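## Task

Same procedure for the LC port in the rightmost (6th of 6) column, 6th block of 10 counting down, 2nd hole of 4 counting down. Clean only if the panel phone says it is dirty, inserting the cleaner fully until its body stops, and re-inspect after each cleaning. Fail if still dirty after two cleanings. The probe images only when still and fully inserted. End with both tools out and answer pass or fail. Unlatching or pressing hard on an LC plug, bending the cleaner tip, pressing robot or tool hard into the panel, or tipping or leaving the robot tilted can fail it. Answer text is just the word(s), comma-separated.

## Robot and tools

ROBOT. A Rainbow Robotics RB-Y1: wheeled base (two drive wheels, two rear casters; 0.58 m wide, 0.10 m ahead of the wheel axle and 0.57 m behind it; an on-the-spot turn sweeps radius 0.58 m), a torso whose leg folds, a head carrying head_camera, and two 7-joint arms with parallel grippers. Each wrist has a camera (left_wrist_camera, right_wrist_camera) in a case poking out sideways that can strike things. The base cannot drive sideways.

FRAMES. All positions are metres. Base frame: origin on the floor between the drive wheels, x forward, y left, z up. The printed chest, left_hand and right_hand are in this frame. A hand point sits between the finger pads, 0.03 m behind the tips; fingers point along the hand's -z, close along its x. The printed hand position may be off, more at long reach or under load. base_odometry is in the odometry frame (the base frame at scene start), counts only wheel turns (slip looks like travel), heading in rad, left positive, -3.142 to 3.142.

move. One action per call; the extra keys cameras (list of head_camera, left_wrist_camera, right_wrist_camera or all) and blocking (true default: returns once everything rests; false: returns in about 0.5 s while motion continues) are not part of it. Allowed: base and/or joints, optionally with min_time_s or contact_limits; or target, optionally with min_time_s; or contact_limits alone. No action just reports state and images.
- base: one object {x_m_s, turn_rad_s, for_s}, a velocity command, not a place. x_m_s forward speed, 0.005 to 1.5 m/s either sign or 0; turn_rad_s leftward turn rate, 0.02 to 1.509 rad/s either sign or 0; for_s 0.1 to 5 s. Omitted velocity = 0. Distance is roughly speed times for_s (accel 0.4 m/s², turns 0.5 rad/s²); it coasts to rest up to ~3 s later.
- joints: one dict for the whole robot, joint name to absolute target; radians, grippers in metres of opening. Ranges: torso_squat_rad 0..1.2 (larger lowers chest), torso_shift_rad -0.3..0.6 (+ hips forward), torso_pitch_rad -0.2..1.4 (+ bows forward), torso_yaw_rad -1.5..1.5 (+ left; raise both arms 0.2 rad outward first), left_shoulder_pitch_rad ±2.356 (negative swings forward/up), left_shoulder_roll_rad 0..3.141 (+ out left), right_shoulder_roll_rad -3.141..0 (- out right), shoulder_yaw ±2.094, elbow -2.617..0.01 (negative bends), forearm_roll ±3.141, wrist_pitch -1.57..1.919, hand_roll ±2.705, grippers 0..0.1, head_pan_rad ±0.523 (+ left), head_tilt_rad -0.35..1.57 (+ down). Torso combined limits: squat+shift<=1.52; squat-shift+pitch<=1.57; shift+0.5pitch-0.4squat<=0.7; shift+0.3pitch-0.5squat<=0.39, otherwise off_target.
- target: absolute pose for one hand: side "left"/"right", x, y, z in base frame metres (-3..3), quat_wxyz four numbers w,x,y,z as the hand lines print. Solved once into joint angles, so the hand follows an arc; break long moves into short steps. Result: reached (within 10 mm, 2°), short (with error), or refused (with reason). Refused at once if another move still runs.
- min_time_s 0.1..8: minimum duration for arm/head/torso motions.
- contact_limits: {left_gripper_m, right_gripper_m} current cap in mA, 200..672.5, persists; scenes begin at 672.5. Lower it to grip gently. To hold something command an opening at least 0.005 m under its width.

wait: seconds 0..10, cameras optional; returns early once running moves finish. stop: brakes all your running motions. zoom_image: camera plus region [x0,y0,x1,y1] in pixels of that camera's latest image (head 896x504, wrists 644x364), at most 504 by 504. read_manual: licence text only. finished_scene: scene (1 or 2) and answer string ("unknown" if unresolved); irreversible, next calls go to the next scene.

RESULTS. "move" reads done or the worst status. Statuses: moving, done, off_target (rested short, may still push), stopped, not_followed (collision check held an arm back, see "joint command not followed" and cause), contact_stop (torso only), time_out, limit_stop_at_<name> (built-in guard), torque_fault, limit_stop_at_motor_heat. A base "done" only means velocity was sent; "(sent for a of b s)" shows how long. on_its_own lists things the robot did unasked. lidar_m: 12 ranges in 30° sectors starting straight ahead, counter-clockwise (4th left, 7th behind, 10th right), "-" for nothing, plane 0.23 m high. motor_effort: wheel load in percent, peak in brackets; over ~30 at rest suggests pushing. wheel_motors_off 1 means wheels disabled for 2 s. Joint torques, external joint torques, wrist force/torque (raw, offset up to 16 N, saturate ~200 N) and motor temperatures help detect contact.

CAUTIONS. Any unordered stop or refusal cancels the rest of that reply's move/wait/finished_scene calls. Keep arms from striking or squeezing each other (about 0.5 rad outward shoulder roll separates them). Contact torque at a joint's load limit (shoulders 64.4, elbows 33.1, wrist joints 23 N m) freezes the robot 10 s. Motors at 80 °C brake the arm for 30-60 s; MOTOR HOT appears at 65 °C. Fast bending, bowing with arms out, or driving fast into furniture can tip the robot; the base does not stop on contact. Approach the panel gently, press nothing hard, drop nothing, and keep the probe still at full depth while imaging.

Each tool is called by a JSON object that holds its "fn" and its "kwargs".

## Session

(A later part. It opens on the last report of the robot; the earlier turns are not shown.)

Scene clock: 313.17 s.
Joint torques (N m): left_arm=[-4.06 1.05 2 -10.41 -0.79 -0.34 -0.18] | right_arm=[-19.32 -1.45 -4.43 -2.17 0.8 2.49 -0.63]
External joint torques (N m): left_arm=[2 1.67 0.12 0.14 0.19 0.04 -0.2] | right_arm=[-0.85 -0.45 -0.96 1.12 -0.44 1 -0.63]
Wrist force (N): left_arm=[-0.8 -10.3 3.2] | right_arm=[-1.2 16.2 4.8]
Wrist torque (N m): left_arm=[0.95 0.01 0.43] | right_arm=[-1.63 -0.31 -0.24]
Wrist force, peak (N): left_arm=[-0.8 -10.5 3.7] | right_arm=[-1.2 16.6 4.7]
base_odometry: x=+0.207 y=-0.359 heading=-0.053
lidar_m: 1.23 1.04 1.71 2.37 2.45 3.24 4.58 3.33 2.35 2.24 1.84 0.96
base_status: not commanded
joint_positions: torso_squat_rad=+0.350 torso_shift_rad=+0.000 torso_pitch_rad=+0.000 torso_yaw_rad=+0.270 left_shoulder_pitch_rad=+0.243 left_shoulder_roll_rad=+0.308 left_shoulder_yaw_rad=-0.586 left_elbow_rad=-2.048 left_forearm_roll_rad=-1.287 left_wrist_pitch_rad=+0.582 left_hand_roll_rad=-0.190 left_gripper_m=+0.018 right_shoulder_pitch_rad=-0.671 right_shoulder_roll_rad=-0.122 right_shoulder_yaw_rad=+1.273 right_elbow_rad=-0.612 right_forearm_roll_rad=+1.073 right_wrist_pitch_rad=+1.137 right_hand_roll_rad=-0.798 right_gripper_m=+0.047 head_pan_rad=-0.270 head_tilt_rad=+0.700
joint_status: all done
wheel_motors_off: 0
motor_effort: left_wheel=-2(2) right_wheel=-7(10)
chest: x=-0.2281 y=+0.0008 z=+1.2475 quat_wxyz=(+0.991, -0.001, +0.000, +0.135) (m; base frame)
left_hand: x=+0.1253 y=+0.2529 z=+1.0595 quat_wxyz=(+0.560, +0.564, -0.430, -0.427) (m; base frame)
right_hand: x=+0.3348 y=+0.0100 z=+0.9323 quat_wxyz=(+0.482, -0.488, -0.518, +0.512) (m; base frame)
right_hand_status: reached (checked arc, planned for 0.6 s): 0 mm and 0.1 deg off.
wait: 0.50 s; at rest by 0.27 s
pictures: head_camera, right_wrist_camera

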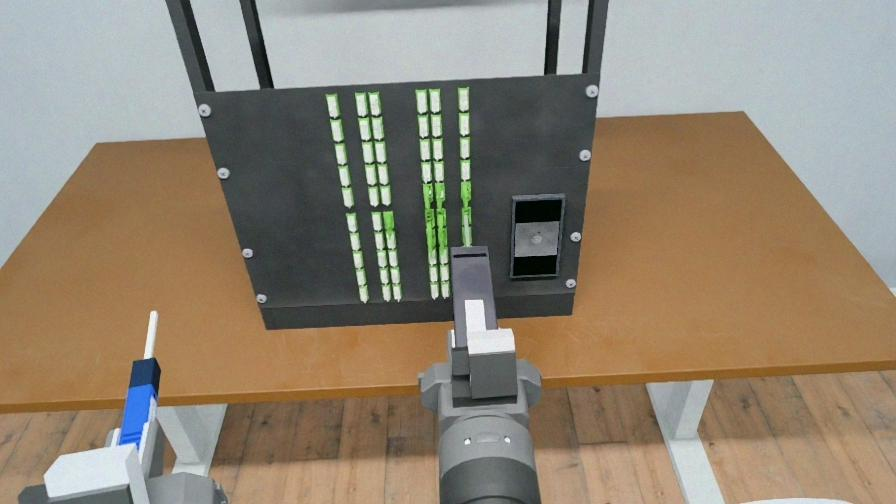

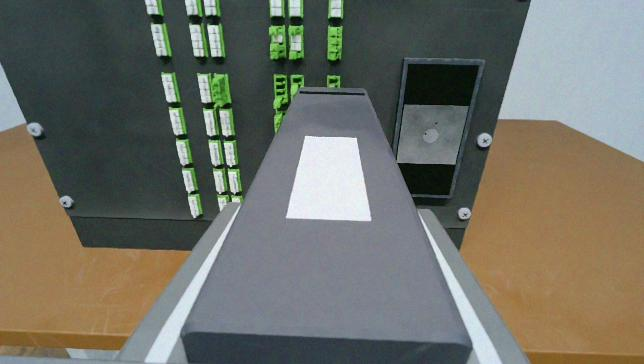

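{"fn": "move", "kwargs": {"target": {"side":"right","x":0.3375,"y":0.0102,"z":0.9325,"quat_wxyz":[0.48185,-0.48815,-0.51835,0.51165]}, "min_time_s": 0.6}}

{"fn": "wait", "kwargs": {"seconds": 0.8, "cameras": ["right_wrist_camera","head_camera"]}}

{"fn": "zoom_image", "kwargs": {"camera": "right_wrist_camera", "region": [390, 55, 490, 205]}}

{"fn": "zoom_image", "kwargs": {"camera": "right_wrist_camera", "region": [410, 115, 450, 155]}}

{"fn": "zoom_image", "kwargs": {"camera": "head_camera", "region": [510, 190, 570, 280]}}

Scene clock: 314.67 s.
Joint torques (N m): left_arm=[-4.09 0.87 2.04 -10.34 -0.75 -0.38 -0.12] | right_arm=[-23.27 -4.31 -4.77 -1.08 0.64 0.71 -0.53]
External joint torques (N m): left_arm=[1.97 1.49 0.15 0.2 0.22 0 -0.14] | right_arm=[-4.7 -3.32 -1.43 2.1 -0.57 -0.8 -0.52]
Wrist force (N): left_arm=[-1.2 -10.3 3.5] | right_arm=[-3.5 13.4 25.0]
Wrist torque (N m): left_arm=[0.96 -0.01 0.42] | right_arm=[-2.29 0.27 -0.25]
Wrist force, peak (N): left_arm=[-1.2 -10.8 3.8] | right_arm=[-3.9 13.2 25.4]
move: done
base_odometry: x=+0.207 y=-0.359 heading=-0.053
lidar_m: 1.23 1.03 1.71 2.39 2.46 3.25 4.58 3.33 2.35 2.23 1.84 0.95
base_status: not commanded
joint_positions: torso_squat_rad=+0.350 torso_shift_rad=+0.000 torso_pitch_rad=+0.000 torso_yaw_rad=+0.270 left_shoulder_pitch_rad=+0.243 left_shoulder_roll_rad=+0.308 left_shoulder_yaw_rad=-0.586 left_elbow_rad=-2.048 left_forearm_roll_rad=-1.287 left_wrist_pitch_rad=+0.582 left_hand_roll_rad=-0.190 left_gripper_m=+0.018 right_shoulder_pitch_rad=-0.678 right_shoulder_roll_rad=-0.112 right_shoulder_yaw_rad=+1.273 right_elbow_rad=-0.586 right_forearm_roll_rad=+1.074 right_wrist_pitch_rad=+1.128 right_hand_roll_rad=-0.811 right_gripper_m=+0.047 head_pan_rad=-0.270 head_tilt_rad=+0.700
joint_status: all done
wheel_motors_off: 0
motor_effort: left_wheel=-2(2) right_wheel=-6(9)
chest: x=-0.2282 y=+0.0008 z=+1.2475 quat_wxyz=(+0.991, -0.001, +0.000, +0.135) (m; base frame)
left_hand: x=+0.1252 y=+0.2529 z=+1.0595 quat_wxyz=(+0.560, +0.564, -0.430, -0.427) (m; base frame)
right_hand: x=+0.3367 y=+0.0104 z=+0.9321 quat_wxyz=(+0.482, -0.487, -0.518, +0.512) (m; base frame)
right_hand_status: reached (checked arc, planned for 0.6 s): 1 mm and 0.1 deg off.
pictures: none

Scene clock: 315.47 s.
Joint torques (N m): left_arm=[-4.23 0.83 1.88 -10.42 -0.8 -0.37 -0.12] | right_arm=[-23.3 -4.09 -4.85 -1.06 0.76 0.73 -0.58]
External joint torques (N m): left_arm=[1.83 1.45 0 0.13 0.18 0.01 -0.14] | right_arm=[-4.73 -3.09 -1.51 2.11 -0.45 -0.78 -0.57]
Wrist force (N): left_arm=[-1.2 -10.3 3.4] | right_arm=[-3.3 13.4 24.6]
Wrist torque (N m): left_arm=[0.95 0.00 0.45] | right_arm=[-2.28 0.28 -0.24]
Wrist force, peak (N): left_arm=[-1.2 -10.9 4.0] | right_arm=[-3.5 13.8 25.0]
base_odometry: x=+0.207 y=-0.359 heading=-0.053
lidar_m: 1.23 1.03 1.71 2.38 2.45 3.24 4.58 3.34 2.35 2.24 1.84 0.96
base_status: not commanded
joint_positions: torso_squat_rad=+0.350 torso_shift_rad=+0.000 torso_pitch_rad=+0.000 torso_yaw_rad=+0.270 left_shoulder_pitch_rad=+0.243 left_shoulder_roll_rad=+0.308 left_shoulder_yaw_rad=-0.586 left_elbow_rad=-2.048 left_forearm_roll_rad=-1.287 left_wrist_pitch_rad=+0.582 left_hand_roll_rad=-0.190 left_gripper_m=+0.018 right_shoulder_pitch_rad=-0.678 right_shoulder_roll_rad=-0.112 right_shoulder_yaw_rad=+1.273 right_elbow_rad=-0.586 right_forearm_roll_rad=+1.074 right_wrist_pitch_rad=+1.128 right_hand_roll_rad=-0.811 right_gripper_m=+0.047 head_pan_rad=-0.270 head_tilt_rad=+0.700
joint_status: all done
wheel_motors_off: 0
motor_effort: left_wheel=-2(2) right_wheel=-8(9)
chest: x=-0.2282 y=+0.0008 z=+1.2475 quat_wxyz=(+0.991, -0.001, +0.000, +0.135) (m; base frame)
left_hand: x=+0.1252 y=+0.2529 z=+1.0595 quat_wxyz=(+0.560, +0.564, -0.430, -0.427) (m; base frame)
right_hand: x=+0.3367 y=+0.0104 z=+0.9321 quat_wxyz=(+0.482, -0.487, -0.518, +0.512) (m; base frame)
right_hand_status: reached (checked arc, planned for 0.6 s): 1 mm and 0.1 deg off.
wait: 0.80 s; at rest by 0.27 s
pictures: head_camera, right_wrist_camera

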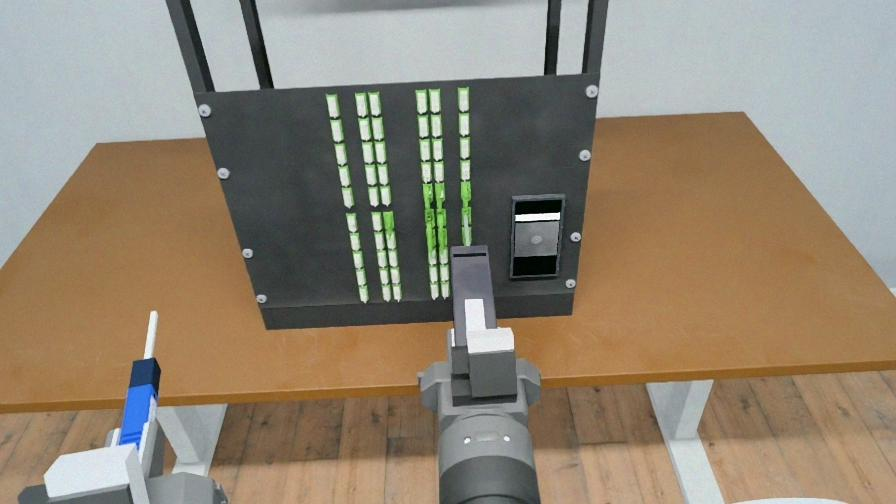

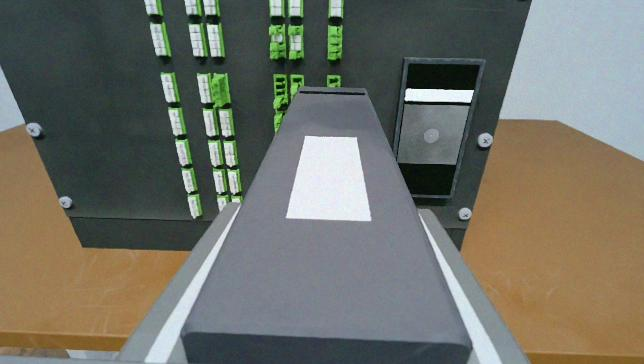

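Scaled by 3.360 from the camera's 644x364 image, which has a finer 920x520 frame.

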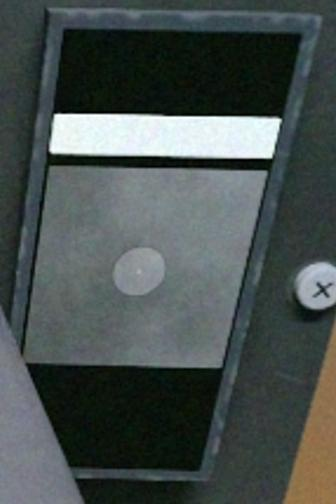

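Scaled by 12.600 from the camera's 644x364 image, which has a finer 920x520 frame.

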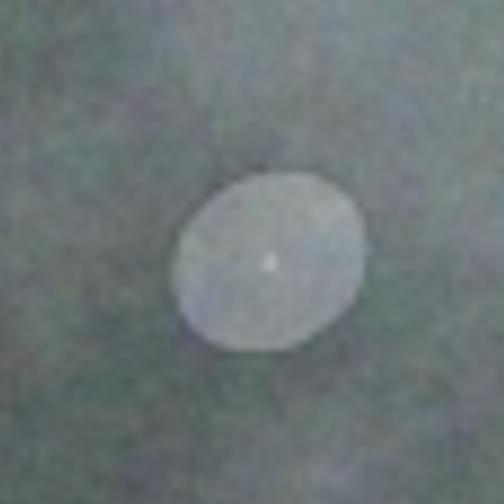

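Scaled by 5.600 from the camera's 896x504 image, which has a finer 1280x720 frame.

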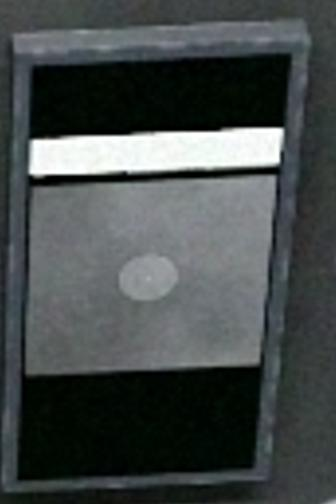

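Clean. Retract and finish.

{"fn": "move", "kwargs": {"target": {"side":"right","x":0.313,"y":0.0102,"z":0.9326,"quat_wxyz":[0.48185,-0.48815,-0.51835,0.51165]}, "min_time_s": 1.5}}

{"fn": "move", "kwargs": {"target": {"side":"right","x":0.24,"y":0.0,"z":0.9340,"quat_wxyz":[0.48185,-0.48815,-0.51835,0.51165]}, "min_time_s": 1.2, "cameras": ["head_camera"]}}

{"fn": "finished_scene", "kwargs": {"scene": 2, "answer": "pass"}}

Scene clock: 317.93 s.
Joint torques (N m): left_arm=[-4.08 1 1.9 -10.28 -0.88 -0.39 -0.11] | right_arm=[-16.27 -2.78 -3.37 -4.51 1.78 1.98 0.19]
External joint torques (N m): left_arm=[1.98 1.63 0.02 0.26 0.09 -0.02 -0.12] | right_arm=[1.17 -2.14 0.79 -0.45 0.37 0.6 0.2]
Wrist force (N): left_arm=[-1.2 -10.6 4.0] | right_arm=[-2.1 16.5 5.0]
Wrist torque (N m): left_arm=[1.01 -0.02 0.43] | right_arm=[-1.68 -0.13 -0.37]
Wrist force, peak (N): left_arm=[-1.5 -10.8 3.6] | right_arm=[-3.6 13.7 24.9]
move: done
base_odometry: x=+0.207 y=-0.359 heading=-0.053
lidar_m: 1.23 1.04 1.70 2.38 2.45 3.25 4.58 3.32 2.34 2.24 1.84 0.96
base_status: not commanded
joint_positions: torso_squat_rad=+0.350 torso_shift_rad=+0.000 torso_pitch_rad=+0.000 torso_yaw_rad=+0.270 left_shoulder_pitch_rad=+0.243 left_shoulder_roll_rad=+0.308 left_shoulder_yaw_rad=-0.586 left_elbow_rad=-2.048 left_forearm_roll_rad=-1.287 left_wrist_pitch_rad=+0.582 left_hand_roll_rad=-0.190 left_gripper_m=+0.018 right_shoulder_pitch_rad=-0.614 right_shoulder_roll_rad=-0.171 right_shoulder_yaw_rad=+1.277 right_elbow_rad=-0.775 right_forearm_roll_rad=+1.075 right_wrist_pitch_rad=+1.212 right_hand_roll_rad=-0.718 right_gripper_m=+0.047 head_pan_rad=-0.270 head_tilt_rad=+0.700
joint_status: all done
wheel_motors_off: 0
motor_effort: left_wheel=-3(3) right_wheel=-8(10)
chest: x=-0.2281 y=+0.0008 z=+1.2475 quat_wxyz=(+0.991, -0.001, +0.000, +0.135) (m; base frame)
left_hand: x=+0.1253 y=+0.2529 z=+1.0595 quat_wxyz=(+0.560, +0.564, -0.430, -0.427) (m; base frame)
right_hand: x=+0.3130 y=+0.0103 z=+0.9328 quat_wxyz=(+0.481, -0.489, -0.519, +0.509) (m; base frame)
right_hand_status: reached (checked arc, planned for 1.5 s): 0 mm and 0.3 deg off.
pictures: none

Scene clock: 319.47 s.
Joint torques (N m): left_arm=[-4.17 0.84 1.99 -10.22 -0.81 -0.36 -0.14] | right_arm=[-13.96 -1.24 -4.84 -6.06 2.16 1.47 -0.01]
External joint torques (N m): left_arm=[1.89 1.47 0.11 0.33 0.17 0.01 -0.15] | right_arm=[-0.16 -1.39 0.02 -0.32 0.44 0.39 0]
Wrist force (N): left_arm=[-1.1 -10.6 3.6] | right_arm=[-2.0 16.4 4.9]
Wrist torque (N m): left_arm=[0.99 0.02 0.44] | right_arm=[-1.64 -0.08 -0.37]
Wrist force, peak (N): left_arm=[-1.1 -10.6 4.0] | right_arm=[-2.2 16.8 5.1]
move: done
base_odometry: x=+0.207 y=-0.359 heading=-0.053
lidar_m: 1.23 1.04 1.70 2.38 2.45 3.26 4.58 3.33 2.35 2.24 1.83 0.96
base_status: not commanded
joint_positions: torso_squat_rad=+0.350 torso_shift_rad=+0.000 torso_pitch_rad=+0.000 torso_yaw_rad=+0.270 left_shoulder_pitch_rad=+0.243 left_shoulder_roll_rad=+0.308 left_shoulder_yaw_rad=-0.586 left_elbow_rad=-2.048 left_forearm_roll_rad=-1.287 left_wrist_pitch_rad=+0.582 left_hand_roll_rad=-0.190 left_gripper_m=+0.018 right_shoulder_pitch_rad=-0.451 right_shoulder_roll_rad=-0.289 right_shoulder_yaw_rad=+1.325 right_elbow_rad=-1.166 right_forearm_roll_rad=+1.117 right_wrist_pitch_rad=+1.400 right_hand_roll_rad=-0.547 right_gripper_m=+0.047 head_pan_rad=-0.270 head_tilt_rad=+0.700
joint_status: all done
wheel_motors_off: 0
motor_effort: left_wheel=-3(3) right_wheel=-8(11)
chest: x=-0.2281 y=+0.0008 z=+1.2475 quat_wxyz=(+0.991, -0.001, +0.000, +0.135) (m; base frame)
left_hand: x=+0.1253 y=+0.2529 z=+1.0595 quat_wxyz=(+0.560, +0.564, -0.430, -0.427) (m; base frame)
right_hand: x=+0.2398 y=+0.0002 z=+0.9341 quat_wxyz=(+0.481, -0.488, -0.519, +0.511) (m; base frame)
right_hand_status: reached (checked arc, planned for 1.2 s): 0 mm and 0.1 deg off.
pictures: head_camera

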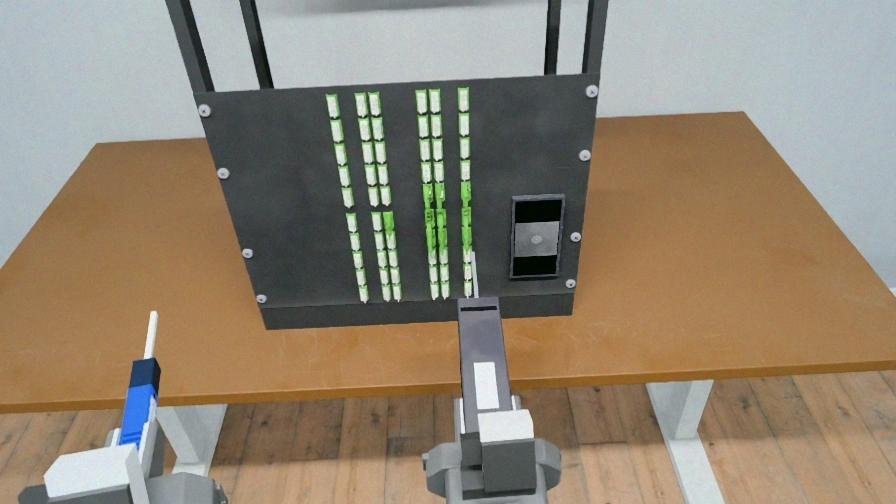

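The scene is finished: the task was done.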